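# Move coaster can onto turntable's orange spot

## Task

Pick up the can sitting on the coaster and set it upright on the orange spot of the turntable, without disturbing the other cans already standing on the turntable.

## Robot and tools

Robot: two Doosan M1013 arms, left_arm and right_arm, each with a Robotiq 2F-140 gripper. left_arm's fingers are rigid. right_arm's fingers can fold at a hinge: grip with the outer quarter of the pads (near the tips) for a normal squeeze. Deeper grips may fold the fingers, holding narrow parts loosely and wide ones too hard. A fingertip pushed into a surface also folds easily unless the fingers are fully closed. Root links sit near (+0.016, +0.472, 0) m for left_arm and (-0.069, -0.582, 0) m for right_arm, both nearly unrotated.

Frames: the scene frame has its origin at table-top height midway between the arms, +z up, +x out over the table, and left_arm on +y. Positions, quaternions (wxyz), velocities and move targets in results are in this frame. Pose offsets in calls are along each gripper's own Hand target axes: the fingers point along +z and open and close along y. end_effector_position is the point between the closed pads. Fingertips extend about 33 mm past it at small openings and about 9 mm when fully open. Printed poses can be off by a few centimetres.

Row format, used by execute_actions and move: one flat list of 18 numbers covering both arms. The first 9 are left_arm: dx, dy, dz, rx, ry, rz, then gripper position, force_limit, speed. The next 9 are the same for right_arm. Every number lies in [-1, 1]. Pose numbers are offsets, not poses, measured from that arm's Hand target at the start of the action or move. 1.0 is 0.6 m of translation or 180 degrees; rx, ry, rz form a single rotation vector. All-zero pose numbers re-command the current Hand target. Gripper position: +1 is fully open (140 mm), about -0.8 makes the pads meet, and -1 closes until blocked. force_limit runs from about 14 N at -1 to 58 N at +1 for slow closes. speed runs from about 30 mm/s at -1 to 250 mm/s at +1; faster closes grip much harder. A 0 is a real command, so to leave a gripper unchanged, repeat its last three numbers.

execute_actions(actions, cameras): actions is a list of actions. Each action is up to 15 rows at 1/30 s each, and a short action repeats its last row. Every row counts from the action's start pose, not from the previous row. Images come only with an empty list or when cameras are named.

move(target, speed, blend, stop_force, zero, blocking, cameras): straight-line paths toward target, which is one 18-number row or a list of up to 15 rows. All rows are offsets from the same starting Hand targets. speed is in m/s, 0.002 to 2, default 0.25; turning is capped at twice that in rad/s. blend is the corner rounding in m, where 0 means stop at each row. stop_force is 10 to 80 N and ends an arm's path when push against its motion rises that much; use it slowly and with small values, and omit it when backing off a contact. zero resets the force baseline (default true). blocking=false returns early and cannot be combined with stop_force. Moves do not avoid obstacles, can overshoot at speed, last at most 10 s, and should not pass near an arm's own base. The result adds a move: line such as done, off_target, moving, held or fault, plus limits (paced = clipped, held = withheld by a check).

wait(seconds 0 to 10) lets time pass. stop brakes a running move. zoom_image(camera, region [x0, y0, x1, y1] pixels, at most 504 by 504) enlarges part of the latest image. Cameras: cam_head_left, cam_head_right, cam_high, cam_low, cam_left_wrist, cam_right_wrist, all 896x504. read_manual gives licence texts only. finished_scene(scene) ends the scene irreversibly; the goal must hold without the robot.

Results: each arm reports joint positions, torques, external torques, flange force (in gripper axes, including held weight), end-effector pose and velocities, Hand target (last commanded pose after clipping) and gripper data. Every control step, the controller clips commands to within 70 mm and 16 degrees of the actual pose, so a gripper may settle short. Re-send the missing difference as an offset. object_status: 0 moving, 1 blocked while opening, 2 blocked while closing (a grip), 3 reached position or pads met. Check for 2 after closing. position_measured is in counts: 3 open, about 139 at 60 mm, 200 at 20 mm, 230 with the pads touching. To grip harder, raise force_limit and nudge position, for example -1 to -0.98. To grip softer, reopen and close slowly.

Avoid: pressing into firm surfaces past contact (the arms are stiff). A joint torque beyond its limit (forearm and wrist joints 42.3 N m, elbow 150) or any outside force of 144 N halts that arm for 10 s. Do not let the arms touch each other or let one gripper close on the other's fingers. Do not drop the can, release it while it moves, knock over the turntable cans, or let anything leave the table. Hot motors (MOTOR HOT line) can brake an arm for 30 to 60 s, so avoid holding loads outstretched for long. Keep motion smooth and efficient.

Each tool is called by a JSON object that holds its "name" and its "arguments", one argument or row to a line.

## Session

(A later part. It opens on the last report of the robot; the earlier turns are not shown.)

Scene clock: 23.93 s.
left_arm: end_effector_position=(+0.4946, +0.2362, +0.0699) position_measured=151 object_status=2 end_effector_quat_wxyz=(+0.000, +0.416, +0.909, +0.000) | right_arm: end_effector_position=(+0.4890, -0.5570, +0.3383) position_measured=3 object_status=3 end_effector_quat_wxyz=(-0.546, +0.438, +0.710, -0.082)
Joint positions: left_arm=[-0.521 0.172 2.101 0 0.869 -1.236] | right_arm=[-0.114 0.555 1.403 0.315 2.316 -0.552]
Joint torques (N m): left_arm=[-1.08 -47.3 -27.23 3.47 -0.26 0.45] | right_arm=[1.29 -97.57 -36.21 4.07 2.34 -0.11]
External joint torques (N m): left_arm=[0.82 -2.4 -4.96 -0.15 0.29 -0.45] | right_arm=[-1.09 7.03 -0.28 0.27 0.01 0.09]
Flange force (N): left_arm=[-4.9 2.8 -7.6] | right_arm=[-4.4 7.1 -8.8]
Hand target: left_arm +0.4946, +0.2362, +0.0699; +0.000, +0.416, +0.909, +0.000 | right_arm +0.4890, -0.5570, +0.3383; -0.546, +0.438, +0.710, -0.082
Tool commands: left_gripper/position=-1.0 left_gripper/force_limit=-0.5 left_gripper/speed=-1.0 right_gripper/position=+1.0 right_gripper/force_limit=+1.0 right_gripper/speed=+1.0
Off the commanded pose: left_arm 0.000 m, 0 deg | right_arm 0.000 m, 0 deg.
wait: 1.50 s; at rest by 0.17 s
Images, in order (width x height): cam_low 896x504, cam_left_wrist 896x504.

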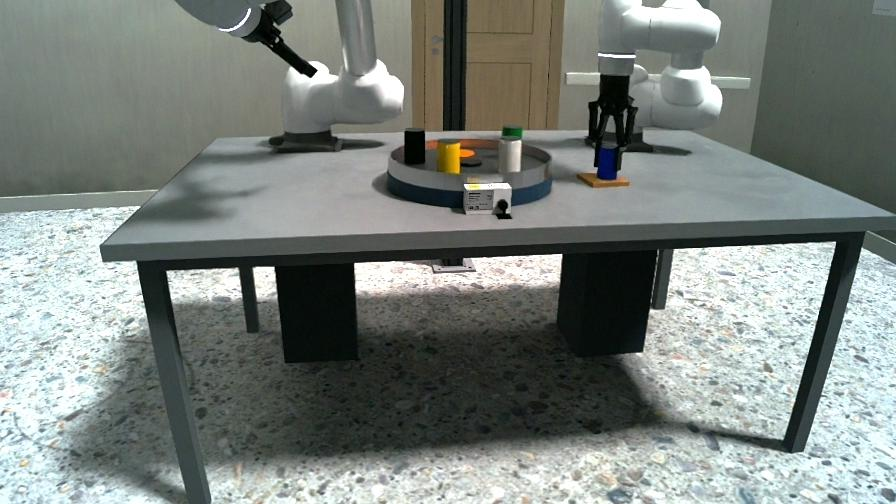

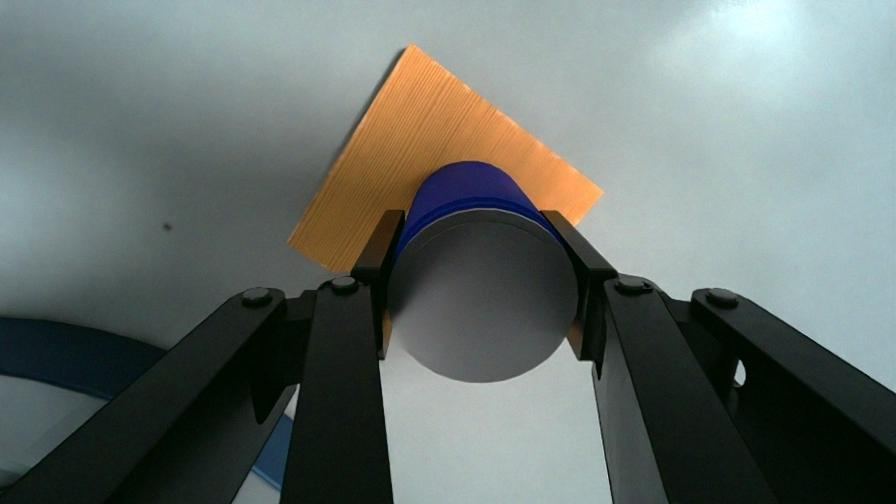

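{"name": "move", "arguments": {
  "target": [
    [0,0,-0.2,0,0,0,-1,-0.5,-1,0,0,0,0,0,0,1,1,1],
    [-0.5757,-0.4207,-0.3333,0,0,0,-1,-0.5,-1,0,0,0,0,0,0,1,1,1]
  ],
  "speed": 0.3,
  "blend": [0.04,0],
  "cameras": ["cam_left_wrist"]
}}

{"name": "wait", "arguments": {
  "seconds": 1.5,
  "cameras": ["cam_left_wrist"]
}}

{"name": "wait", "arguments": {
  "seconds": 1.5,
  "cameras": ["cam_left_wrist"]
}}

{"name": "wait", "arguments": {
  "seconds": 1.5,
  "cameras": ["cam_left_wrist"]
}}

{"name": "wait", "arguments": {
  "seconds": 1.5,
  "cameras": ["cam_left_wrist"]
}}

Scene clock: 27.27 s.
left_arm: end_effector_position=(+0.5297, -0.1902, +0.2698) position_measured=151 object_status=2 end_effector_quat_wxyz=(+0.000, +0.416, +0.909, +0.000) | right_arm: end_effector_position=(+0.4890, -0.5570, +0.3383) position_measured=3 object_status=3 end_effector_quat_wxyz=(-0.546, +0.438, +0.710, -0.082)
Joint positions: left_arm=[-0.95 0.483 1.266 0 1.393 -1.665] | right_arm=[-0.114 0.555 1.403 0.315 2.316 -0.552]
Joint torques (N m): left_arm=[-0.61 -94.69 -40.8 4.49 -0.05 0.49] | right_arm=[1.45 -97.74 -36.29 4.06 2.31 -0.16]
External joint torques (N m): left_arm=[0.31 5.7 -0.29 -0.28 0.1 -0.49] | right_arm=[-1.46 7.76 -0.09 0.28 0.02 0.13]
Flange force (N): left_arm=[-10.3 -0.8 1.1] | right_arm=[-5.2 7.5 -9.2]
Hand target: left_arm +0.5297, -0.1902, +0.2697; +0.000, +0.416, +0.909, +0.000 | right_arm +0.4890, -0.5570, +0.3383; -0.546, +0.438, +0.710, -0.082
Off the commanded pose: left_arm 0.000 m, 0 deg | right_arm 0.000 m, 0 deg.
move: done
Images, in order (width x height): cam_left_wrist 896x504.

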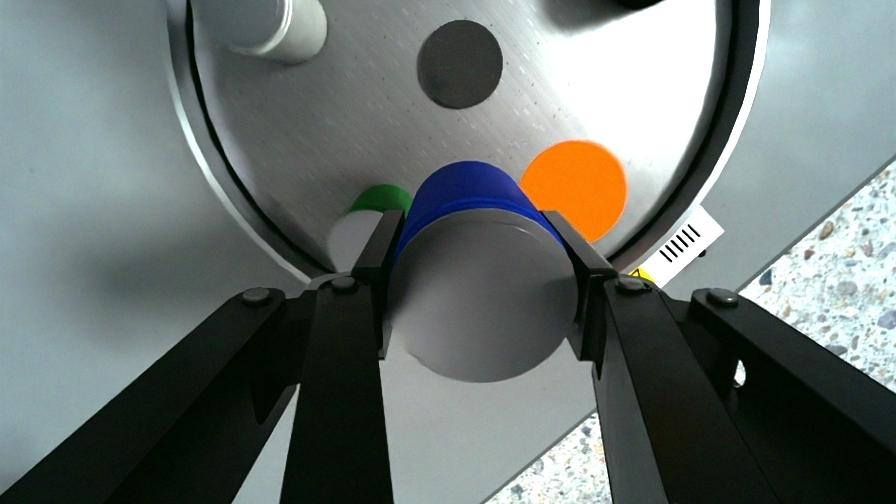

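Scene clock: 28.77 s.
left_arm: end_effector_position=(+0.5297, -0.1902, +0.2697) position_measured=151 object_status=2 end_effector_quat_wxyz=(+0.000, +0.416, +0.909, +0.000) | right_arm: end_effector_position=(+0.4890, -0.5570, +0.3383) position_measured=3 object_status=3 end_effector_quat_wxyz=(-0.546, +0.438, +0.710, -0.082)
Joint positions: left_arm=[-0.95 0.483 1.266 0 1.393 -1.665] | right_arm=[-0.114 0.555 1.403 0.315 2.316 -0.552]
Joint torques (N m): left_arm=[-1.18 -95.24 -40.56 4.41 -0.07 0.54] | right_arm=[1.28 -97.59 -36.23 4.08 2.32 -0.18]
External joint torques (N m): left_arm=[1.04 5.05 -1.15 -0.14 0.1 -0.54] | right_arm=[-1.18 6.98 -0.34 0.27 0.03 0.15]
Flange force (N): left_arm=[-11.4 0.0 -0.2] | right_arm=[-4.4 7.0 -8.9]
Hand target: left_arm +0.5297, -0.1902, +0.2697; +0.000, +0.416, +0.909, +0.000 | right_arm +0.4890, -0.5570, +0.3383; -0.546, +0.438, +0.710, -0.082
Tool commands: left_gripper/position=-1.0 left_gripper/force_limit=-0.5 left_gripper/speed=-1.0 right_gripper/position=+1.0 right_gripper/force_limit=+1.0 right_gripper/speed=+1.0
Off the commanded pose: left_arm 0.000 m, 0 deg | right_arm 0.000 m, 0 deg.
wait: 1.50 s; at rest by 0.17 s
Images, in order (width x height): cam_left_wrist 896x504.

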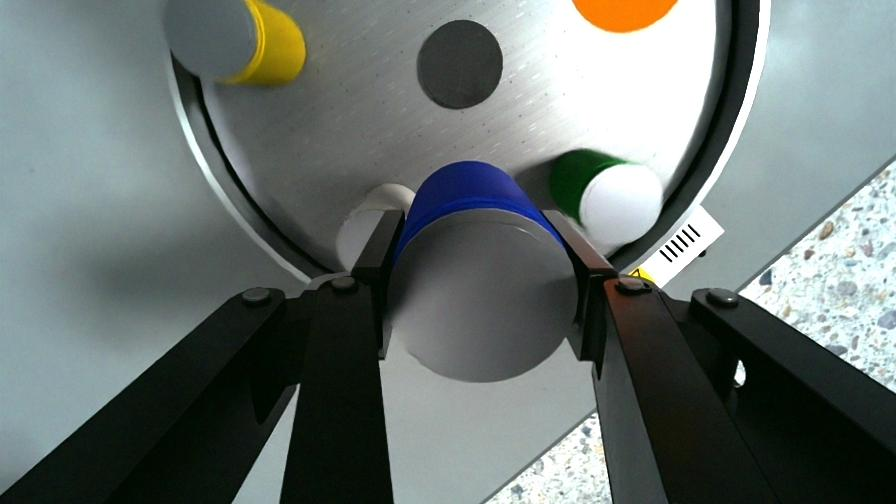

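Scene clock: 30.27 s.
left_arm: end_effector_position=(+0.5297, -0.1902, +0.2697) position_measured=151 object_status=2 end_effector_quat_wxyz=(+0.000, +0.416, +0.909, +0.000) | right_arm: end_effector_position=(+0.4890, -0.5570, +0.3383) position_measured=3 object_status=3 end_effector_quat_wxyz=(-0.546, +0.438, +0.710, -0.082)
Joint positions: left_arm=[-0.95 0.483 1.266 0 1.393 -1.665] | right_arm=[-0.114 0.555 1.403 0.315 2.316 -0.552]
Joint torques (N m): left_arm=[-0.97 -95.16 -40.59 4.48 -0.05 0.51] | right_arm=[1.45 -97.71 -36.26 4.08 2.32 -0.13]
External joint torques (N m): left_arm=[0.9 5.69 -0.75 -0.24 0.09 -0.51] | right_arm=[-1.69 7.87 -0.11 0.25 0.02 0.1]
Flange force (N): left_arm=[-11.5 -0.1 0.5] | right_arm=[-5.5 7.4 -9.4]
Hand target: left_arm +0.5297, -0.1902, +0.2697; +0.000, +0.416, +0.909, +0.000 | right_arm +0.4890, -0.5570, +0.3383; -0.546, +0.438, +0.710, -0.082
Tool commands: left_gripper/position=-1.0 left_gripper/force_limit=-0.5 left_gripper/speed=-1.0 right_gripper/position=+1.0 right_gripper/force_limit=+1.0 right_gripper/speed=+1.0
Off the commanded pose: left_arm 0.000 m, 0 deg | right_arm 0.000 m, 0 deg.
wait: 1.50 s; at rest by 0.17 s
Images, in order (width x height): cam_left_wrist 896x504.

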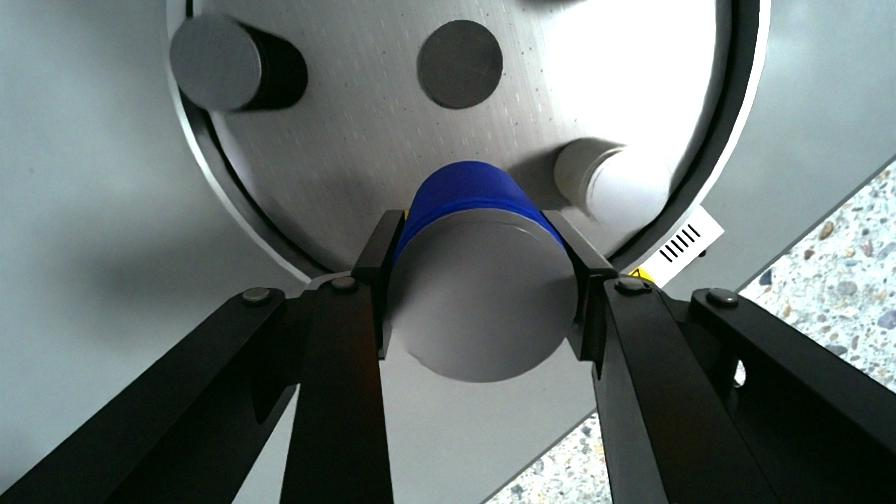

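Scene clock: 31.77 s.
left_arm: end_effector_position=(+0.5297, -0.1902, +0.2697) position_measured=151 object_status=2 end_effector_quat_wxyz=(+0.000, +0.416, +0.909, +0.000) | right_arm: end_effector_position=(+0.4890, -0.5570, +0.3383) position_measured=3 object_status=3 end_effector_quat_wxyz=(-0.546, +0.438, +0.710, -0.082)
Joint positions: left_arm=[-0.95 0.483 1.266 0 1.393 -1.665] | right_arm=[-0.114 0.555 1.403 0.315 2.316 -0.552]
Joint torques (N m): left_arm=[-0.8 -94.46 -40.67 4.42 -0.04 0.49] | right_arm=[1.29 -97.52 -36.12 4.06 2.34 -0.14]
External joint torques (N m): left_arm=[0.51 5.26 -0.57 -0.2 0.08 -0.49] | right_arm=[-1.22 7.77 -0.16 0.26 -0.01 0.11]
Flange force (N): left_arm=[-10.3 -0.5 0.7] | right_arm=[-5.0 7.7 -9.3]
Hand target: left_arm +0.5297, -0.1902, +0.2697; +0.000, +0.416, +0.909, +0.000 | right_arm +0.4890, -0.5570, +0.3383; -0.546, +0.438, +0.710, -0.082
Tool commands: left_gripper/position=-1.0 left_gripper/force_limit=-0.5 left_gripper/speed=-1.0 right_gripper/position=+1.0 right_gripper/force_limit=+1.0 right_gripper/speed=+1.0
Off the commanded pose: left_arm 0.000 m, 0 deg | right_arm 0.000 m, 0 deg.
wait: 1.50 s; at rest by 0.17 s
Images, in order (width x height): cam_left_wrist 896x504.

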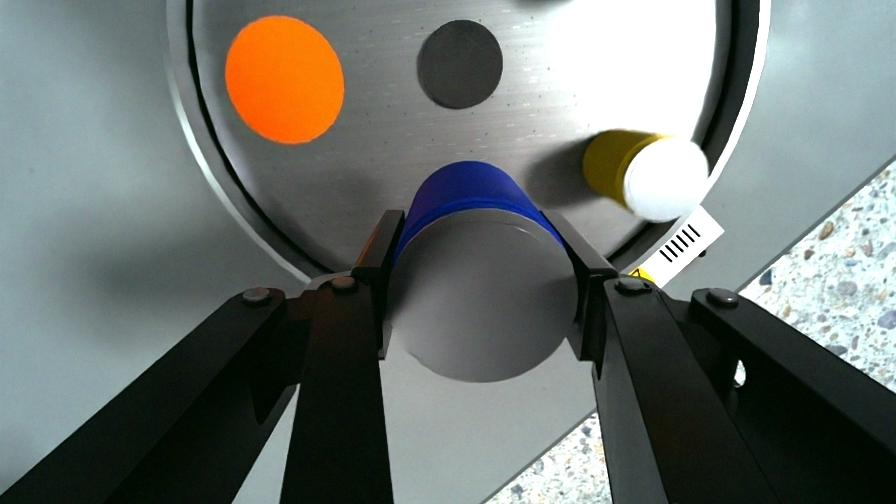

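Scene clock: 33.27 s.
left_arm: end_effector_position=(+0.5297, -0.1902, +0.2697) position_measured=151 object_status=2 end_effector_quat_wxyz=(+0.000, +0.416, +0.909, +0.000) | right_arm: end_effector_position=(+0.4890, -0.5570, +0.3383) position_measured=3 object_status=3 end_effector_quat_wxyz=(-0.546, +0.438, +0.710, -0.082)
Joint positions: left_arm=[-0.95 0.483 1.266 0 1.393 -1.665] | right_arm=[-0.114 0.555 1.403 0.315 2.316 -0.552]
Joint torques (N m): left_arm=[-0.86 -95.04 -40.78 4.46 -0.13 0.5] | right_arm=[1.47 -97.49 -36.26 4.1 2.35 -0.13]
External joint torques (N m): left_arm=[0.67 5.53 -0.5 -0.23 0.17 -0.5] | right_arm=[-1.61 7.36 -0.15 0.23 0 0.1]
Flange force (N): left_arm=[-10.6 -0.4 0.7] | right_arm=[-5.2 6.9 -8.9]
Hand target: left_arm +0.5297, -0.1902, +0.2697; +0.000, +0.416, +0.909, +0.000 | right_arm +0.4890, -0.5570, +0.3383; -0.546, +0.438, +0.710, -0.082
Tool commands: left_gripper/position=-1.0 left_gripper/force_limit=-0.5 left_gripper/speed=-1.0 right_gripper/position=+1.0 right_gripper/force_limit=+1.0 right_gripper/speed=+1.0
Off the commanded pose: left_arm 0.000 m, 0 deg | right_arm 0.000 m, 0 deg.
wait: 1.50 s; at rest by 0.17 s
Images, in order (width x height): cam_left_wrist 896x504.

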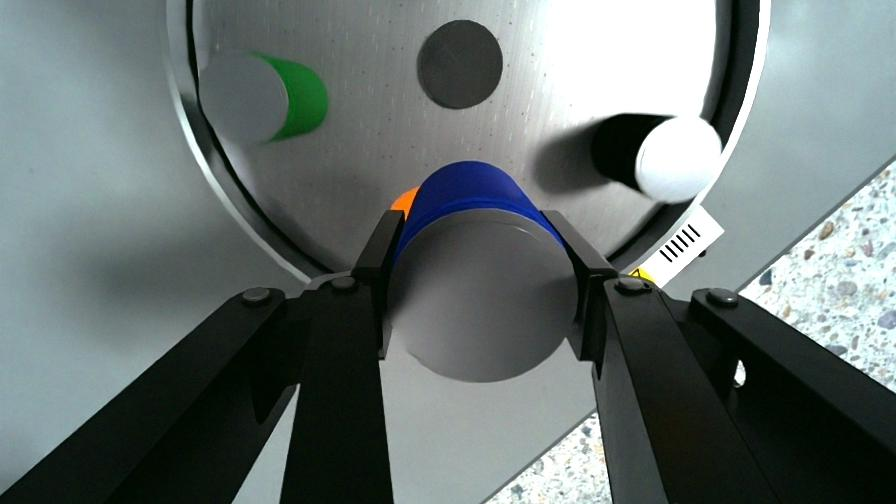

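{"name": "move", "arguments": {
  "target": [0,0,0.2217,0,0,0,-1,-0.5,-1,0,0,0,0,0,0,1,1,1],
  "speed": 0.2
}}

{"name": "move", "arguments": {
  "target": [0,0,0.075,0,0,0,-1,-0.5,-1,0,0,0,0,0,0,1,1,1],
  "speed": 0.008,
  "stop_force": 10,
  "cameras": ["cam_low"]
}}

{"name": "move", "arguments": {
  "target": [0,0,-0.05,0,0,0,-1,-0.5,-1,0,0,0,0,0,0,1,1,1],
  "speed": 0.1,
  "cameras": ["cam_left_wrist"]
}}

Scene clock: 35.80 s.
left_arm: end_effector_position=(+0.5297, -0.1902, +0.1368) position_measured=151 object_status=2 end_effector_quat_wxyz=(+0.000, +0.416, +0.909, +0.000) | right_arm: end_effector_position=(+0.4890, -0.5570, +0.3383) position_measured=3 object_status=3 end_effector_quat_wxyz=(-0.546, +0.438, +0.710, -0.082)
Joint positions: left_arm=[-0.95 0.545 1.418 0 1.179 -1.665] | right_arm=[-0.114 0.555 1.403 0.315 2.316 -0.552]
Joint torques (N m): left_arm=[-0.82 -98.7 -38.2 4.08 -0.1 0.5] | right_arm=[1.36 -97.49 -36.16 4.05 2.33 -0.12]
External joint torques (N m): left_arm=[0.76 6.03 -0.68 -0.09 0.13 -0.5] | right_arm=[-1.41 7.11 -0.3 0.28 0.01 0.1]
Flange force (N): left_arm=[-10.9 -0.3 2.9] | right_arm=[-4.7 6.9 -9.0]
Hand target: left_arm +0.5297, -0.1902, +0.1367; +0.000, +0.416, +0.909, +0.000 | right_arm +0.4890, -0.5570, +0.3383; -0.546, +0.438, +0.710, -0.082
Off the commanded pose: left_arm 0.000 m, 0 deg | right_arm 0.000 m, 0 deg.
move: done

Scene clock: 39.63 s.
left_arm: end_effector_position=(+0.5297, -0.1903, +0.1110) position_measured=151 object_status=2 end_effector_quat_wxyz=(+0.000, +0.416, +0.909, +0.000) | right_arm: end_effector_position=(+0.4890, -0.5570, +0.3383) position_measured=3 object_status=3 end_effector_quat_wxyz=(-0.546, +0.438, +0.710, -0.082)
Joint positions: left_arm=[-0.95 0.562 1.441 0 1.14 -1.665] | right_arm=[-0.114 0.555 1.403 0.315 2.316 -0.552]
Joint torques (N m): left_arm=[-5.94 -82.99 -28.91 2.1 -0.31 0.44] | right_arm=[1.48 -97.61 -36.21 4.06 2.29 -0.16]
External joint torques (N m): left_arm=[5.93 -10.42 -9.16 1.81 0.36 -0.44] | right_arm=[-1 6.93 -0.32 0.29 0.06 0.13]
Flange force (N): left_arm=[-7.9 6.1 -15.4] | right_arm=[-4.2 7.1 -8.8]
Hand target: left_arm +0.5297, -0.1903, +0.1110; +0.000, +0.416, +0.909, +0.000 (not the last commanded pose) | right_arm +0.4890, -0.5570, +0.3383; -0.546, +0.438, +0.710, -0.082
Off the commanded pose: left_arm 0.019 m, 0 deg | right_arm 0.000 m, 0 deg.
move: contact (left_arm)
Images, in order (width x height): cam_low 896x504.

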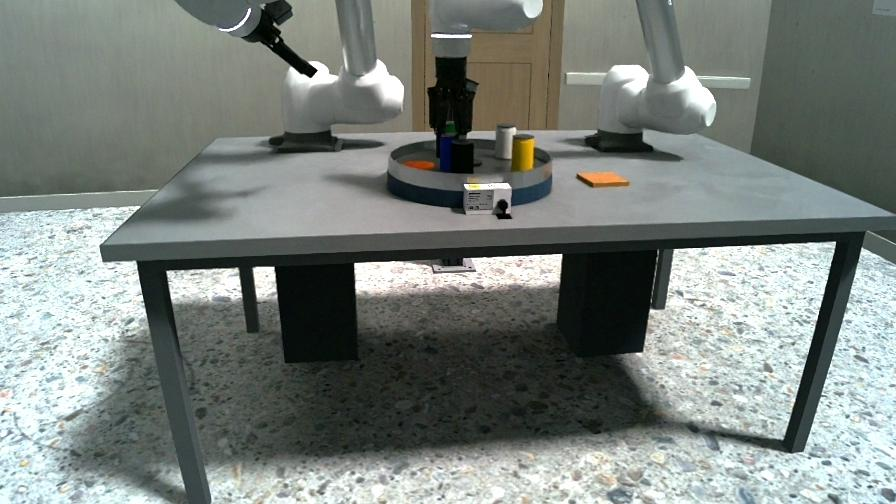

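Scene clock: 40.40 s.
left_arm: end_effector_position=(+0.5297, -0.1903, +0.1409) position_measured=151 object_status=2 end_effector_quat_wxyz=(+0.000, +0.416, +0.909, +0.000) | right_arm: end_effector_position=(+0.4890, -0.5570, +0.3383) position_measured=3 object_status=3 end_effector_quat_wxyz=(-0.546, +0.438, +0.710, -0.082)
Joint positions: left_arm=[-0.95 0.542 1.414 0 1.186 -1.665] | right_arm=[-0.114 0.555 1.403 0.315 2.316 -0.552]
Joint torques (N m): left_arm=[-1.18 -98.19 -38.24 4.32 0.15 0.42] | right_arm=[1.21 -97.81 -36.14 4.05 2.3 -0.11]
External joint torques (N m): left_arm=[1.27 5.96 -0.55 -0.33 -0.11 -0.42] | right_arm=[-1.37 7.22 -0.39 0.3 0.05 0.09]
Flange force (N): left_arm=[-10.4 0.5 3.3] | right_arm=[-4.7 7.1 -9.4]
Hand target: left_arm +0.5297, -0.1903, +0.1410; +0.000, +0.416, +0.909, +0.000 | right_arm +0.4890, -0.5570, +0.3383; -0.546, +0.438, +0.710, -0.082
Off the commanded pose: left_arm 0.000 m, 0 deg | right_arm 0.000 m, 0 deg.
move: done
Images, in order (width x height): cam_left_wrist 896x504.

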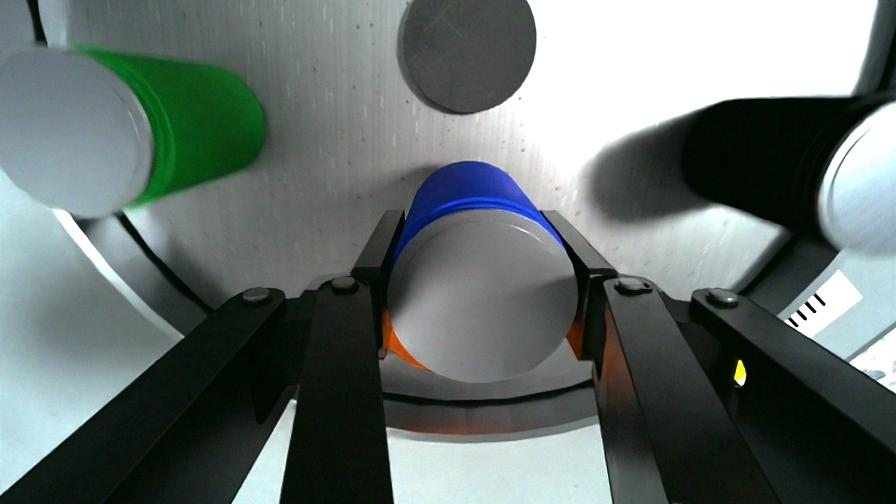

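{"name": "move", "arguments": {
  "target": [
    [0,0,-0.2,0,0,0,-1,-0.5,-1,0,0,0,0,0,0,1,1,1],
    [0.1243,0.2263,-0.351,0,0,0,-1,-0.5,-1,0,0,0,0,0,0,1,1,1]
  ],
  "speed": 0.25,
  "blend": [0.03,0],
  "cameras": ["cam_left_wrist"]
}}

{"name": "wait", "arguments": {
  "seconds": 1,
  "cameras": ["cam_left_wrist"]
}}

Scene clock: 44.27 s.
left_arm: end_effector_position=(+0.5838, -0.0450, +0.3515) position_measured=151 object_status=2 end_effector_quat_wxyz=(+0.000, +0.416, +0.909, +0.000) | right_arm: end_effector_position=(+0.4890, -0.5570, +0.3383) position_measured=3 object_status=3 end_effector_quat_wxyz=(-0.546, +0.438, +0.710, -0.082)
Joint positions: left_arm=[-0.782 0.347 1.316 0 1.479 -1.497] | right_arm=[-0.114 0.555 1.403 0.315 2.316 -0.552]
Joint torques (N m): left_arm=[-0.84 -81.49 -41.13 4.44 -0.05 0.5] | right_arm=[1.48 -97.94 -36.07 4.09 2.34 -0.19]
External joint torques (N m): left_arm=[1 4.35 -0.66 -0.15 0.09 -0.5] | right_arm=[-1.53 7.15 -0.55 0.27 0.02 0.16]
Flange force (N): left_arm=[-8.7 1.7 -0.5] | right_arm=[-4.7 7.1 -9.7]
Hand target: left_arm +0.5837, -0.0451, +0.3516; +0.000, +0.416, +0.909, +0.000 | right_arm +0.4890, -0.5570, +0.3383; -0.546, +0.438, +0.710, -0.082
Off the commanded pose: left_arm 0.000 m, 0 deg | right_arm 0.000 m, 0 deg.
move: done
Images, in order (width x height): cam_left_wrist 896x504.

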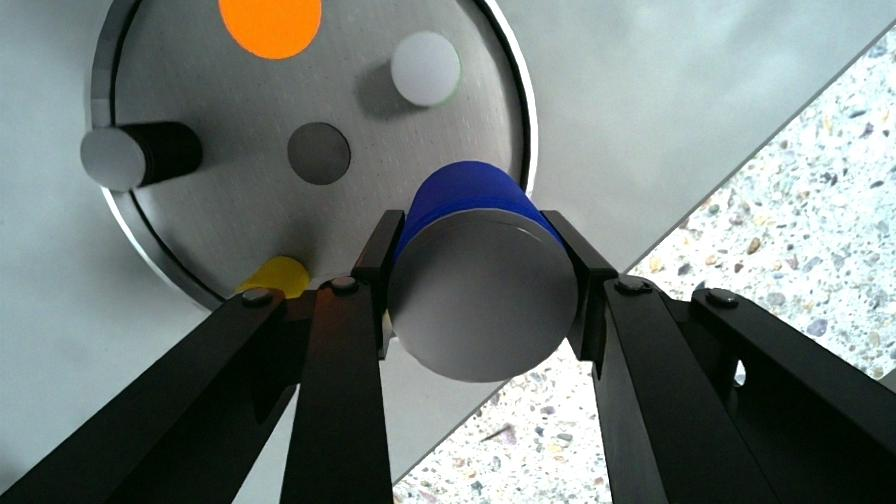

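Scene clock: 45.27 s.
left_arm: end_effector_position=(+0.5837, -0.0451, +0.3516) position_measured=151 object_status=2 end_effector_quat_wxyz=(+0.000, +0.416, +0.909, +0.000) | right_arm: end_effector_position=(+0.4890, -0.5570, +0.3383) position_measured=3 object_status=3 end_effector_quat_wxyz=(-0.546, +0.438, +0.710, -0.082)
Joint positions: left_arm=[-0.782 0.347 1.316 0 1.479 -1.497] | right_arm=[-0.114 0.555 1.403 0.315 2.316 -0.552]
Joint torques (N m): left_arm=[-1.01 -81.78 -41.27 4.53 -0.13 0.51] | right_arm=[1.47 -97.68 -36.22 4.09 2.33 -0.16]
External joint torques (N m): left_arm=[0.95 4.62 -0.56 -0.23 0.17 -0.5] | right_arm=[-1.24 6.94 -0.35 0.27 0.03 0.13]
Flange force (N): left_arm=[-9.0 1.7 -0.5] | right_arm=[-4.4 6.9 -8.9]
Hand target: left_arm +0.5837, -0.0451, +0.3516; +0.000, +0.416, +0.909, +0.000 | right_arm +0.4890, -0.5570, +0.3383; -0.546, +0.438, +0.710, -0.082
Tool commands: left_gripper/position=-1.0 left_gripper/force_limit=-0.5 left_gripper/speed=-1.0 right_gripper/position=+1.0 right_gripper/force_limit=+1.0 right_gripper/speed=+1.0
Off the commanded pose: left_arm 0.000 m, 0 deg | right_arm 0.000 m, 0 deg.
wait: 1.00 s; at rest by 0.17 s
Images, in order (width x height): cam_left_wrist 896x504.

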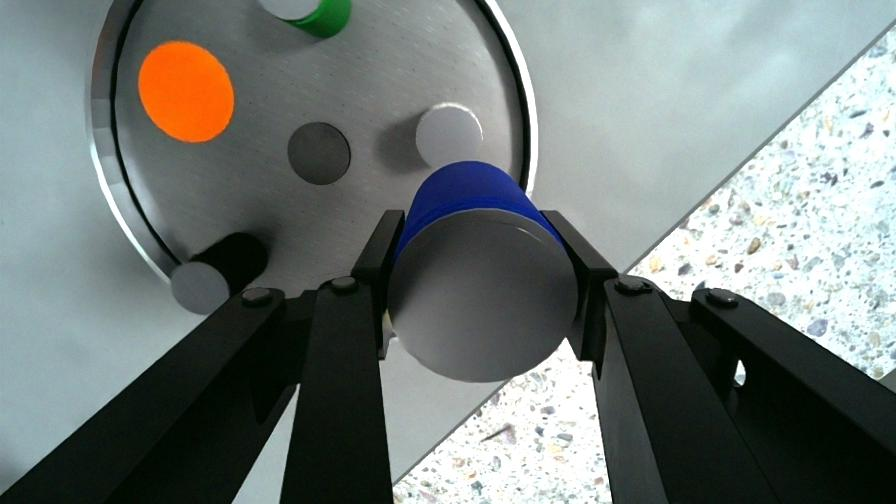

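{"name": "wait", "arguments": {
  "seconds": 0.10
}}

{"name": "execute_actions", "arguments": {
  "actions": [
    [[0,0,0.0022,0,0,0,-1,-0.5,-1,0,0,0,0,0,0,1,1,1],[0,0,0.0086,0,0,0,-1,-0.5,-1,0,0,0,0,0,0,1,1,1],[0,0,0.0191,0,0,0,-1,-0.5,-1,0,0,0,0,0,0,1,1,1],[0,0,0.0331,0,0,0,-1,-0.5,-1,0,0,0,0,0,0,1,1,1],[0,0,0.05,0,0,0,-1,-0.5,-1,0,0,0,0,0,0,1,1,1],[0,0,0.0691,0,0,0,-1,-0.5,-1,0,0,0,0,0,0,1,1,1],[0,0,0.0895,0,0,0,-1,-0.5,-1,0,0,0,0,0,0,1,1,1],[0,0,0.1105,0,0,0,-1,-0.5,-1,0,0,0,0,0,0,1,1,1],[0,0,0.1309,0,0,0,-1,-0.5,-1,0,0,0,0,0,0,1,1,1],[0,0,0.15,0,0,0,-1,-0.5,-1,0,0,0,0,0,0,1,1,1],[0,0,0.1669,0,0,0,-1,-0.5,-1,0,0,0,0,0,0,1,1,1],[0,0,0.1809,0,0,0,-1,-0.5,-1,0,0,0,0,0,0,1,1,1],[0,0,0.1914,0,0,0,-1,-0.5,-1,0,0,0,0,0,0,1,1,1],[0,0,0.1978,0,0,0,-1,-0.5,-1,0,0,0,0,0,0,1,1,1],[0,0,0.2,0,0,0,-1,-0.5,-1,0,0,0,0,0,0,1,1,1]],
    [[0,0,0,0,0,0,-1,-0.5,-1,0,0,0,0,0,0,1,1,1],[0,0,0,0,0,0,-1,-0.5,-1,0,0,0,0,0,0,1,1,1],[0,0,0,0,0,0,-1,-0.5,-1,0,0,0,0,0,0,1,1,1],[0,0,0,0,0,0,-1,-0.5,-1,0,0,0,0,0,0,1,1,1],[0,0,0,0,0,0,-1,-0.5,-1,0,0,0,0,0,0,1,1,1],[0,0,0,0,0,0,-1,-0.5,-1,0,0,0,0,0,0,1,1,1],[0,0,0,0,0,0,-1,-0.5,-1,0,0,0,0,0,0,1,1,1],[0,0,0,0,0,0,-1,-0.5,-1,0,0,0,0,0,0,1,1,1],[0,0,0,0,0,0,-1,-0.5,-1,0,0,0,0,0,0,1,1,1],[0,0,0,0,0,0,-1,-0.5,-1,0,0,0,0,0,0,1,1,1],[0,0,0,0,0,0,-1,-0.5,-1,0,0,0,0,0,0,1,1,1],[0,0,0,0,0,0,-1,-0.5,-1,0,0,0,0,0,0,1,1,1]]
  ],
  "cameras": ["cam_left_wrist"]
}}

Scene clock: 46.47 s.
left_arm: end_effector_position=(+0.5837, -0.0451, +0.3516) position_measured=151 object_status=2 end_effector_quat_wxyz=(+0.000, +0.416, +0.909, +0.000) | right_arm: end_effector_position=(+0.4890, -0.5570, +0.3383) position_measured=3 object_status=3 end_effector_quat_wxyz=(-0.546, +0.438, +0.710, -0.082)
Joint positions: left_arm=[-0.782 0.347 1.316 0 1.479 -1.497] | right_arm=[-0.114 0.555 1.403 0.315 2.316 -0.552]
Joint torques (N m): left_arm=[-0.42 -81.89 -41.14 4.5 -0.05 0.49] | right_arm=[1.27 -97.7 -36.23 4.11 2.31 -0.16]
External joint torques (N m): left_arm=[0.49 4.73 -0.73 -0.19 0.09 -0.49] | right_arm=[-1.1 7.09 -0.28 0.23 0.04 0.13]
Flange force (N): left_arm=[-9.5 1.1 -0.6] | right_arm=[-4.5 7.1 -8.9]
Hand target: left_arm +0.5837, -0.0451, +0.3516; +0.000, +0.416, +0.909, +0.000 | right_arm +0.4890, -0.5570, +0.3383; -0.546, +0.438, +0.710, -0.082
Tool commands: left_gripper/position=-1.0 left_gripper/force_limit=-0.5 left_gripper/speed=-1.0 right_gripper/position=+1.0 right_gripper/force_limit=+1.0 right_gripper/speed=+1.0
Off the commanded pose: left_arm 0.000 m, 0 deg | right_arm 0.000 m, 0 deg.
wait: 0.10 s; at rest from the start

Scene clock: 47.67 s.
left_arm: end_effector_position=(+0.5837, -0.0451, +0.2316) position_measured=151 object_status=2 end_effector_quat_wxyz=(+0.000, +0.416, +0.909, +0.000) | right_arm: end_effector_position=(+0.4890, -0.5570, +0.3383) position_measured=3 object_status=3 end_effector_quat_wxyz=(-0.546, +0.438, +0.710, -0.082)
Joint positions: left_arm=[-0.782 0.385 1.482 0 1.275 -1.497] | right_arm=[-0.114 0.555 1.403 0.315 2.316 -0.552]
Joint torques (N m): left_arm=[-0.81 -83.94 -39.41 4.36 -0.07 0.53] | right_arm=[1.43 -97.64 -36.27 4.06 2.31 -0.11]
External joint torques (N m): left_arm=[0.88 4.76 -0.78 -0.22 0.11 -0.53] | right_arm=[-1.44 7.37 -0.19 0.28 0.03 0.09]
External joint torques at the end of the 1st action: left_arm=[1.55 5.04 0.26 -0.45 -0.03 -0.52] | right_arm=[-1.62 7.48 -0.22 0.27 0.02 0.12]
Flange force (N): left_arm=[-9.1 1.5 1.1] | right_arm=[-4.9 7.1 -9.0]
Flange force at the end of the 1st action (N): left_arm=[-7.1 2.2 2.6] | right_arm=[-5.1 7.1 -9.3]
Hand target: left_arm +0.5837, -0.0451, +0.2316; +0.000, +0.416, +0.909, +0.000 | right_arm +0.4890, -0.5570, +0.3383; -0.546, +0.438, +0.710, -0.082
Off the commanded pose: left_arm 0.000 m, 0 deg | right_arm 0.000 m, 0 deg.
Step readings (end_effector_position of left_arm | right_arm; steps 1 to 15: 1st action; 16 to 30: 2nd action):
0: (+0.5837, -0.0451, +0.3516) | (+0.4890, -0.5570, +0.3383)
1: (+0.5837, -0.0451, +0.3516) | (+0.4890, -0.5570, +0.3383)
2: (+0.5836, -0.0450, +0.3513) | (+0.4890, -0.5570, +0.3383)
4: (+0.5836, -0.0449, +0.3468) | (+0.4890, -0.5570, +0.3383)
8: (+0.5834, -0.0447, +0.3194) | (+0.4890, -0.5570, +0.3383)
15: (+0.5829, -0.0442, +0.2439) | (+0.4890, -0.5570, +0.3383)
16: (+0.5830, -0.0444, +0.2385) | (+0.4890, -0.5570, +0.3383)
17: (+0.5832, -0.0446, +0.2351) | (+0.4890, -0.5570, +0.3383)
19: (+0.5836, -0.0450, +0.2326) | (+0.4890, -0.5570, +0.3383)
23: (+0.5837, -0.0451, +0.2318) | (+0.4890, -0.5570, +0.3383)
30: (+0.5837, -0.0451, +0.2316) | (+0.4890, -0.5570, +0.3383)
Images, in order (width x height): cam_left_wrist 896x504.

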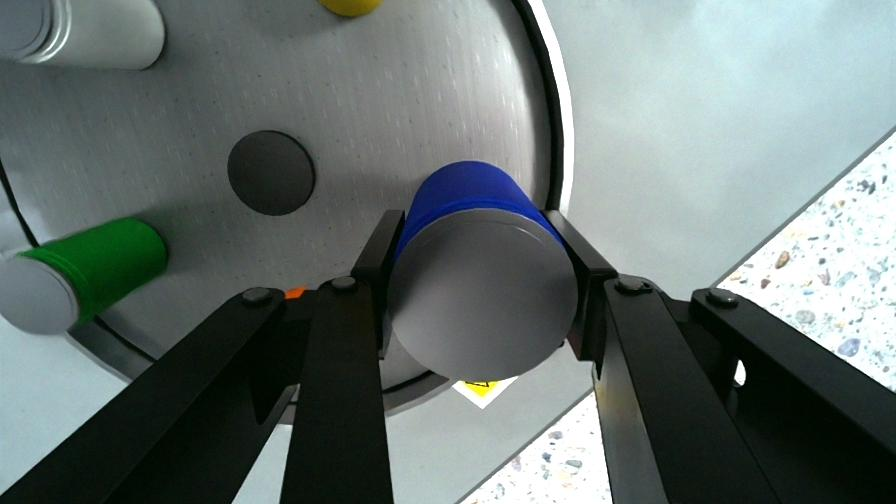

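{"name": "wait", "arguments": {
  "seconds": 4.0
}}

Scene clock: 52.67 s.
left_arm: end_effector_position=(+0.5837, -0.0451, +0.2316) position_measured=151 object_status=2 end_effector_quat_wxyz=(+0.000, +0.416, +0.909, +0.000) | right_arm: end_effector_position=(+0.4890, -0.5570, +0.3383) position_measured=3 object_status=3 end_effector_quat_wxyz=(-0.546, +0.438, +0.710, -0.082)
Joint positions: left_arm=[-0.782 0.385 1.482 0 1.275 -1.497] | right_arm=[-0.114 0.555 1.403 0.315 2.316 -0.552]
Joint torques (N m): left_arm=[-0.63 -83.45 -39.52 4.28 -0.08 0.44] | right_arm=[1.36 -97.61 -36.14 4.08 2.37 -0.14]
External joint torques (N m): left_arm=[0.56 4.41 -0.62 -0.15 0.12 -0.44] | right_arm=[-1.6 7.62 -0.27 0.25 -0.03 0.11]
Flange force (N): left_arm=[-8.2 1.1 1.1] | right_arm=[-5.2 7.3 -9.5]
Hand target: left_arm +0.5837, -0.0451, +0.2316; +0.000, +0.416, +0.909, +0.000 | right_arm +0.4890, -0.5570, +0.3383; -0.546, +0.438, +0.710, -0.082
Tool commands: left_gripper/position=-1.0 left_gripper/force_limit=-0.5 left_gripper/speed=-1.0 right_gripper/position=+1.0 right_gripper/force_limit=+1.0 right_gripper/speed=+1.0
Off the commanded pose: left_arm 0.000 m, 0 deg | right_arm 0.000 m, 0 deg.
wait: 4.00 s; at rest from the start

{"name": "wait", "arguments": {
  "seconds": 1.93
}}

{"name": "execute_actions", "arguments": {
  "actions": [
    [[0,0,0.0022,0,0,0,-1,-0.5,-1,0,0,0,0,0,0,1,1,1],[0,0,0.0086,0,0,0,-1,-0.5,-1,0,0,0,0,0,0,1,1,1],[0,0,0.0191,0,0,0,-1,-0.5,-1,0,0,0,0,0,0,1,1,1],[0,0,0.0331,0,0,0,-1,-0.5,-1,0,0,0,0,0,0,1,1,1],[0,0,0.05,0,0,0,-1,-0.5,-1,0,0,0,0,0,0,1,1,1],[0,0,0.0691,0,0,0,-1,-0.5,-1,0,0,0,0,0,0,1,1,1],[0,0,0.0895,0,0,0,-1,-0.5,-1,0,0,0,0,0,0,1,1,1],[0,0,0.1105,0,0,0,-1,-0.5,-1,0,0,0,0,0,0,1,1,1],[0,0,0.1309,0,0,0,-1,-0.5,-1,0,0,0,0,0,0,1,1,1],[0,0,0.15,0,0,0,-1,-0.5,-1,0,0,0,0,0,0,1,1,1],[0,0,0.1669,0,0,0,-1,-0.5,-1,0,0,0,0,0,0,1,1,1],[0,0,0.1809,0,0,0,-1,-0.5,-1,0,0,0,0,0,0,1,1,1],[0,0,0.1914,0,0,0,-1,-0.5,-1,0,0,0,0,0,0,1,1,1],[0,0,0.1978,0,0,0,-1,-0.5,-1,0,0,0,0,0,0,1,1,1],[0,0,0.2,0,0,0,-1,-0.5,-1,0,0,0,0,0,0,1,1,1]]
  ]
}}

Scene clock: 55.13 s.
left_arm: end_effector_position=(+0.5837, -0.0451, +0.2316) position_measured=151 object_status=2 end_effector_quat_wxyz=(+0.000, +0.416, +0.909, +0.000) | right_arm: end_effector_position=(+0.4890, -0.5570, +0.3383) position_measured=3 object_status=3 end_effector_quat_wxyz=(-0.546, +0.438, +0.710, -0.082)
Joint positions: left_arm=[-0.782 0.385 1.482 0 1.275 -1.497] | right_arm=[-0.114 0.555 1.403 0.315 2.316 -0.552]
Joint torques (N m): left_arm=[-0.84 -83.89 -39.33 4.22 -0.07 0.52] | right_arm=[1.28 -97.7 -36.17 4.09 2.34 -0.15]
External joint torques (N m): left_arm=[1.04 4.78 -0.84 -0.08 0.11 -0.52] | right_arm=[-1.67 7.49 -0.25 0.25 0 0.13]
Flange force (N): left_arm=[-9.2 1.8 1.1] | right_arm=[-5.2 7.1 -9.4]
Hand target: left_arm +0.5837, -0.0451, +0.2316; +0.000, +0.416, +0.909, +0.000 | right_arm +0.4890, -0.5570, +0.3383; -0.546, +0.438, +0.710, -0.082
Tool commands: left_gripper/position=-1.0 left_gripper/force_limit=-0.5 left_gripper/speed=-1.0 right_gripper/position=+1.0 right_gripper/force_limit=+1.0 right_gripper/speed=+1.0
Off the commanded pose: left_arm 0.000 m, 0 deg | right_arm 0.000 m, 0 deg.
wait: 1.93 s; at rest from the start

Scene clock: 55.97 s.
left_arm: end_effector_position=(+0.5834, -0.0447, +0.1120) position_measured=151 object_status=2 end_effector_quat_wxyz=(+0.000, +0.416, +0.909, +0.000) | right_arm: end_effector_position=(+0.4890, -0.5570, +0.3383) position_measured=3 object_status=3 end_effector_quat_wxyz=(-0.546, +0.438, +0.710, -0.082)
Joint positions: left_arm=[-0.782 0.459 1.604 0 1.08 -1.497] | right_arm=[-0.114 0.555 1.403 0.315 2.316 -0.552]
Joint torques (N m): left_arm=[-1.39 -89.24 -36.25 4.06 -0.12 0.5] | right_arm=[1.5 -97.8 -36.23 4.07 2.32 -0.17]
External joint torques (N m): left_arm=[1.1 6.35 -0.86 -0.25 0.16 -0.5] | right_arm=[-1.21 7.43 -0.19 0.26 0.03 0.14]
Flange force (N): left_arm=[-10.9 2.1 3.9] | right_arm=[-4.7 7.4 -9.1]
Hand target: left_arm +0.5836, -0.0451, +0.1116; +0.000, +0.416, +0.909, +0.000 | right_arm +0.4890, -0.5570, +0.3383; -0.546, +0.438, +0.710, -0.082
Off the commanded pose: left_arm 0.001 m, 0 deg | right_arm 0.000 m, 0 deg.
Step readings (end_effector_position of left_arm | right_arm):
0: (+0.5837, -0.0451, +0.2316) | (+0.4890, -0.5570, +0.3383)
1: (+0.5837, -0.0451, +0.2315) | (+0.4890, -0.5570, +0.3383)
2: (+0.5837, -0.0451, +0.2311) | (+0.4890, -0.5570, +0.3383)
4: (+0.5837, -0.0451, +0.2259) | (+0.4890, -0.5570, +0.3383)
8: (+0.5833, -0.0447, +0.1974) | (+0.4890, -0.5570, +0.3383)
15: (+0.5827, -0.0441, +0.1253) | (+0.4890, -0.5570, +0.3383)

{"name": "wait", "arguments": {
  "seconds": 0.08
}}

{"name": "execute_actions", "arguments": {
  "actions": [
    [[0,0,0,0,0,0,0.5,0,1,0,0,0,0,0,0,1,1,1]]
  ],
  "cameras": ["cam_left_wrist","cam_high","cam_low"]
}}

{"name": "move", "arguments": {
  "target": [0,0,-0.3,0,0,0,0.5,0,1,0,0,0,0,0,0,1,1,1],
  "cameras": ["cam_left_wrist","cam_high","cam_low"]
}}

Scene clock: 56.30 s.
left_arm: end_effector_position=(+0.5833, -0.0447, +0.1119) position_measured=151 object_status=2 end_effector_quat_wxyz=(+0.000, +0.416, +0.909, +0.000) | right_arm: end_effector_position=(+0.4890, -0.5570, +0.3383) position_measured=3 object_status=3 end_effector_quat_wxyz=(-0.546, +0.438, +0.710, -0.082)
Joint positions: left_arm=[-0.782 0.459 1.604 0 1.08 -1.497] | right_arm=[-0.114 0.555 1.403 0.315 2.316 -0.552]
Joint torques (N m): left_arm=[-0.31 -87.97 -36.56 4.03 -0.06 0.47] | right_arm=[1.51 -97.91 -36.23 4.07 2.32 -0.17]
External joint torques (N m): left_arm=[0.36 4.91 -0.34 -0.23 0.12 -0.47] | right_arm=[-1.46 7.56 -0.24 0.26 0.02 0.14]
Flange force (N): left_arm=[-7.8 0.8 3.3] | right_arm=[-5.0 7.3 -9.4]
Hand target: left_arm +0.5836, -0.0451, +0.1116; +0.000, +0.416, +0.909, +0.000 | right_arm +0.4890, -0.5570, +0.3383; -0.546, +0.438, +0.710, -0.082
Tool commands: left_gripper/position=-1.0 left_gripper/force_limit=-0.5 left_gripper/speed=-1.0 right_gripper/position=+1.0 right_gripper/force_limit=+1.0 right_gripper/speed=+1.0
Off the commanded pose: left_arm 0.001 m, 0 deg | right_arm 0.000 m, 0 deg.
wait: 0.10 s; at rest from the start

Scene clock: 57.00 s.
left_arm: end_effector_position=(+0.5836, -0.0451, +0.1116) position_measured=66 object_status=3 end_effector_quat_wxyz=(+0.000, +0.416, +0.909, +0.000) | right_arm: end_effector_position=(+0.4890, -0.5570, +0.3383) position_measured=3 object_status=3 end_effector_quat_wxyz=(-0.546, +0.438, +0.710, -0.082)
Joint positions: left_arm=[-0.782 0.459 1.603 0 1.079 -1.497] | right_arm=[-0.114 0.555 1.403 0.315 2.316 -0.552]
Joint torques (N m): left_arm=[-0.84 -86.94 -35.73 4.05 -0.1 0.47] | right_arm=[0.86 -97.6 -36.3 4.06 2.32 -0.15]
External joint torques (N m): left_arm=[0.92 4.2 -1.14 -0.25 0.14 -0.47] | right_arm=[-0.89 7.49 -0.14 0.27 0.02 0.12]
Flange force (N): left_arm=[-8.5 1.6 2.0] | right_arm=[-4.5 7.7 -8.9]
Hand target: left_arm +0.5836, -0.0451, +0.1116; +0.000, +0.416, +0.909, +0.000 | right_arm +0.4890, -0.5570, +0.3383; -0.546, +0.438, +0.710, -0.082
Off the commanded pose: left_arm 0.000 m, 0 deg | right_arm 0.000 m, 0 deg.
Step readings (end_effector_position of left_arm | right_arm):
0: (+0.5833, -0.0447, +0.1119) | (+0.4890, -0.5570, +0.3383)
1: (+0.5833, -0.0447, +0.1119) | (+0.4890, -0.5570, +0.3383)
2: (+0.5834, -0.0448, +0.1117) | (+0.4890, -0.5570, +0.3383)
4: (+0.5835, -0.0449, +0.1115) | (+0.4890, -0.5570, +0.3383)
8: (+0.5836, -0.0450, +0.1116) | (+0.4890, -0.5570, +0.3383)
15: (+0.5836, -0.0451, +0.1116) | (+0.4890, -0.5570, +0.3383)
Images, in order (width x height): cam_high 896x504, cam_low 896x504, cam_left_wrist 896x504.

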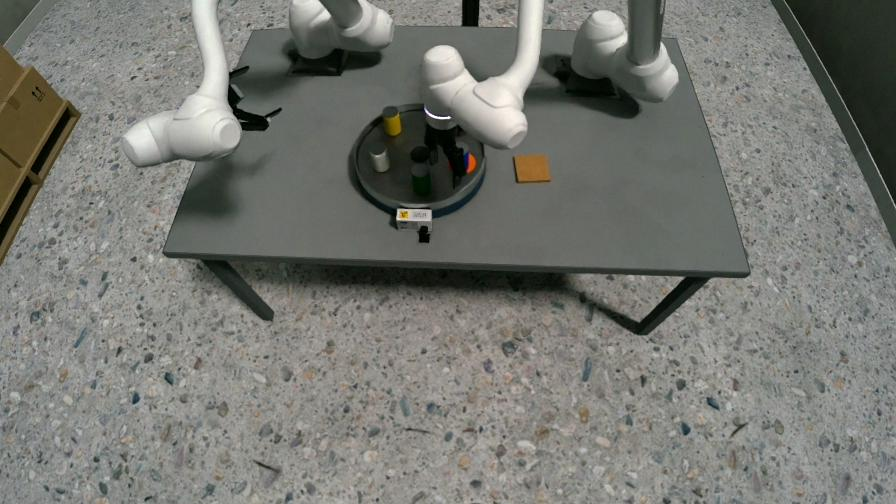

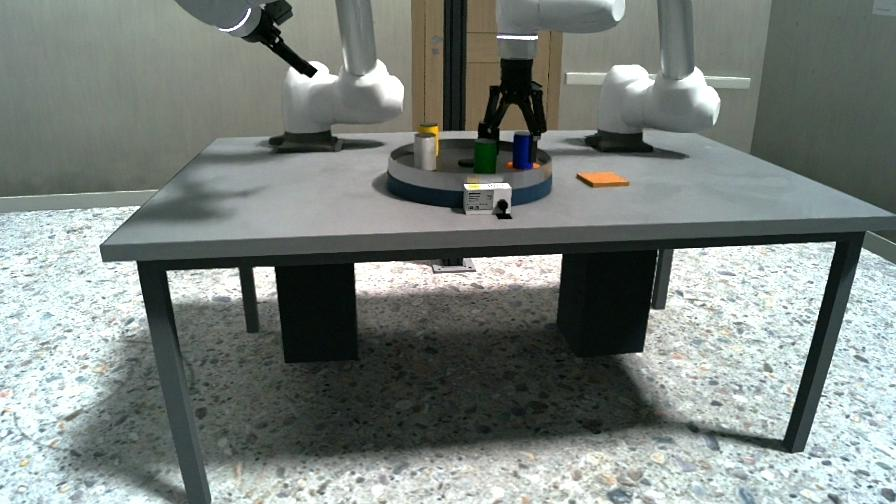

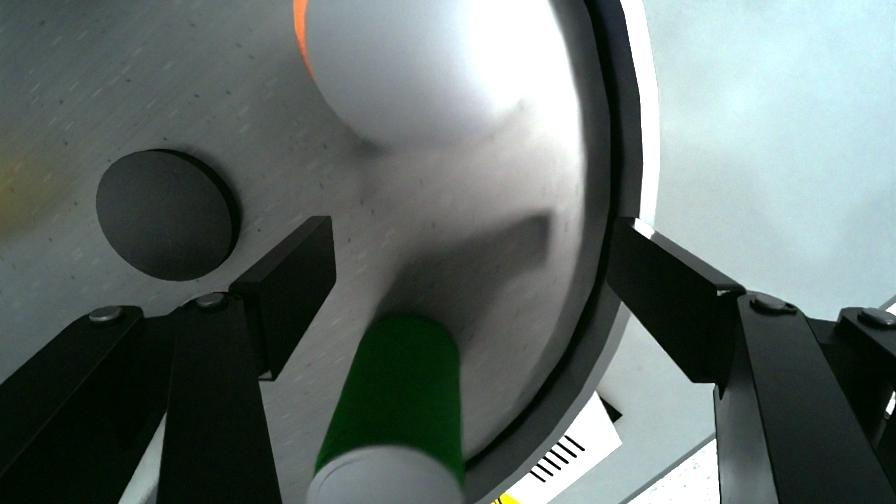

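Scene clock: 58.17 s.
left_arm: end_effector_position=(+0.5836, -0.0451, +0.2915) position_measured=66 object_status=3 end_effector_quat_wxyz=(+0.000, +0.416, +0.909, +0.000) | right_arm: end_effector_position=(+0.4890, -0.5570, +0.3383) position_measured=3 object_status=3 end_effector_quat_wxyz=(-0.546, +0.438, +0.710, -0.082)
Joint positions: left_arm=[-0.782 0.361 1.404 0 1.376 -1.497] | right_arm=[-0.114 0.555 1.403 0.315 2.316 -0.552]
Joint torques (N m): left_arm=[-0.73 -81.33 -39.8 4.43 0.13 0.48] | right_arm=[1.32 -97.86 -36.21 4.1 2.35 -0.15]
External joint torques (N m): left_arm=[1.22 3.23 -1.37 -0.18 -0.09 -0.48] | right_arm=[-1.4 7.73 -0.16 0.23 -0.01 0.12]
Flange force (N): left_arm=[-8.1 1.9 -0.7] | right_arm=[-5.2 7.5 -9.3]
Hand target: left_arm +0.5837, -0.0451, +0.2916; +0.000, +0.416, +0.909, +0.000 | right_arm +0.4890, -0.5570, +0.3383; -0.546, +0.438, +0.710, -0.082
Off the commanded pose: left_arm 0.000 m, 0 deg | right_arm 0.000 m, 0 deg.
move: done
Images, in order (width x height): cam_high 896x504, cam_low 896x504, cam_left_wrist 896x504.

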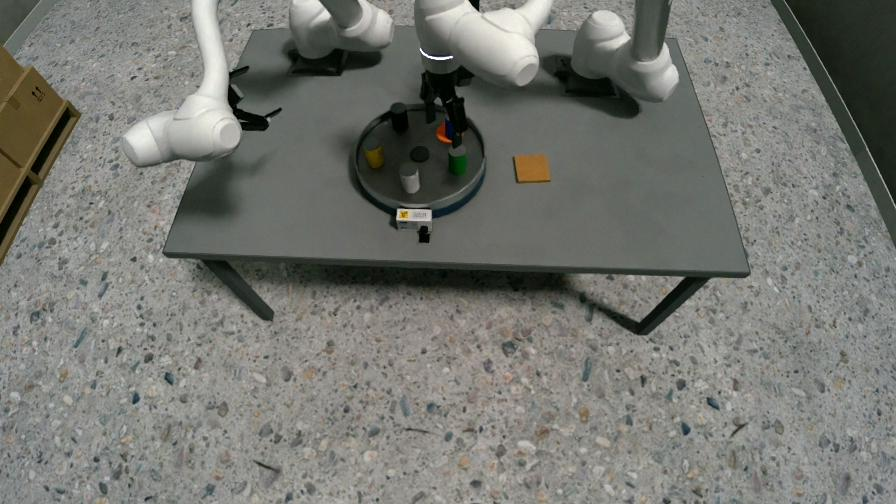

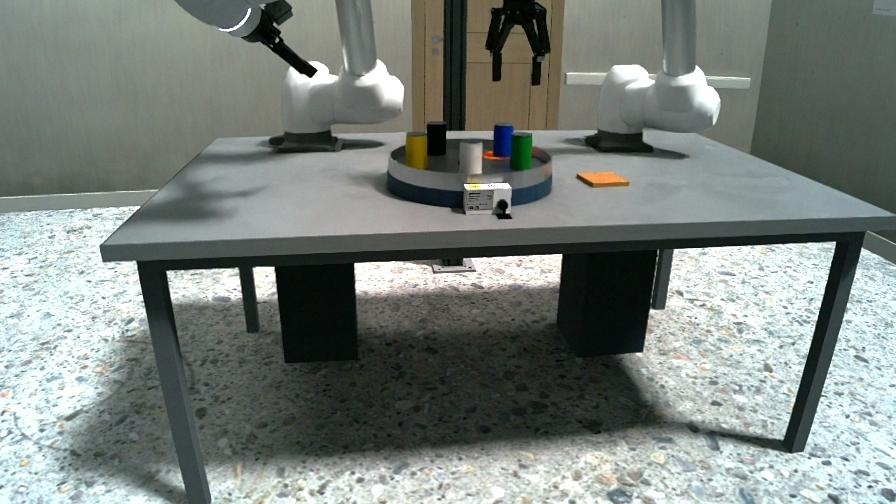

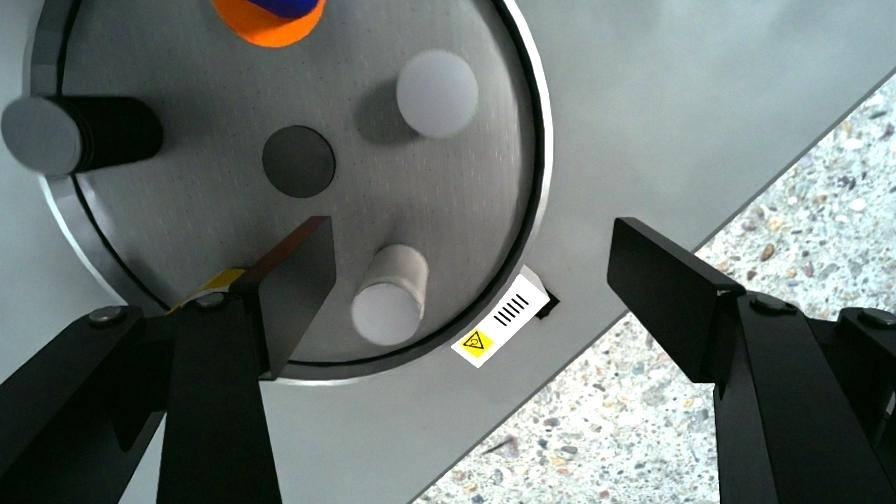

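{"name": "wait", "arguments": {
  "seconds": 0.5,
  "cameras": ["cam_left_wrist"]
}}

{"name": "zoom_image", "arguments": {
  "camera": "cam_left_wrist",
  "region": [40, 0, 340, 200]
}}

Scene clock: 58.83 s.
left_arm: end_effector_position=(+0.5837, -0.0451, +0.2916) position_measured=66 object_status=3 end_effector_quat_wxyz=(+0.000, +0.416, +0.909, +0.000) | right_arm: end_effector_position=(+0.4890, -0.5570, +0.3383) position_measured=3 object_status=3 end_effector_quat_wxyz=(-0.546, +0.438, +0.710, -0.082)
Joint positions: left_arm=[-0.782 0.361 1.404 0 1.376 -1.497] | right_arm=[-0.114 0.555 1.403 0.315 2.316 -0.552]
Joint torques (N m): left_arm=[-0.86 -81.57 -39.78 4.42 -0.09 0.54] | right_arm=[1.32 -97.55 -36.13 4.08 2.35 -0.13]
External joint torques (N m): left_arm=[0.43 4.02 -1.3 -0.2 0.13 -0.54] | right_arm=[-1.71 7.54 -0.25 0.25 -0.01 0.1]
Flange force (N): left_arm=[-9.4 1.0 -0.7] | right_arm=[-5.3 7.1 -9.4]
Hand target: left_arm +0.5837, -0.0451, +0.2916; +0.000, +0.416, +0.909, +0.000 | right_arm +0.4890, -0.5570, +0.3383; -0.546, +0.438, +0.710, -0.082
Tool commands: left_gripper/position=+0.5 left_gripper/force_limit=+0.0 left_gripper/speed=+1.0 right_gripper/position=+1.0 right_gripper/force_limit=+1.0 right_gripper/speed=+1.0
Off the commanded pose: left_arm 0.000 m, 0 deg | right_arm 0.000 m, 0 deg.
wait: 0.50 s; at rest from the start
Images, in order (width x height): cam_left_wrist 896x504.

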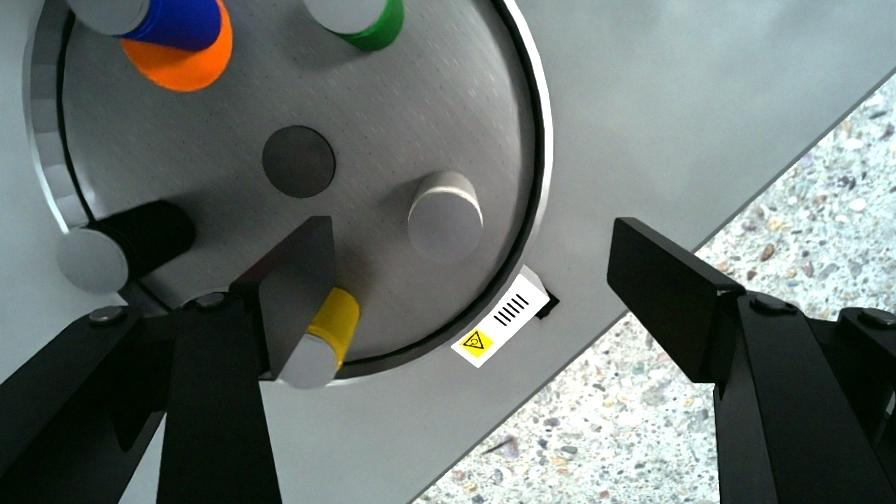

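Scaled by 1.680 from the camera's 896x504 image, which has a finer 1280x720 frame.

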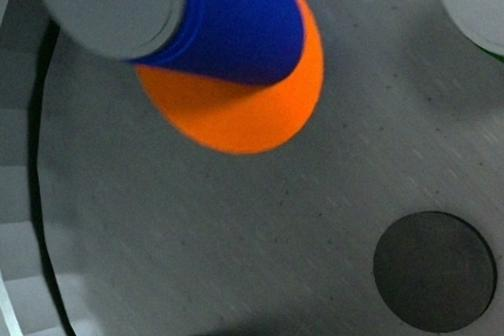

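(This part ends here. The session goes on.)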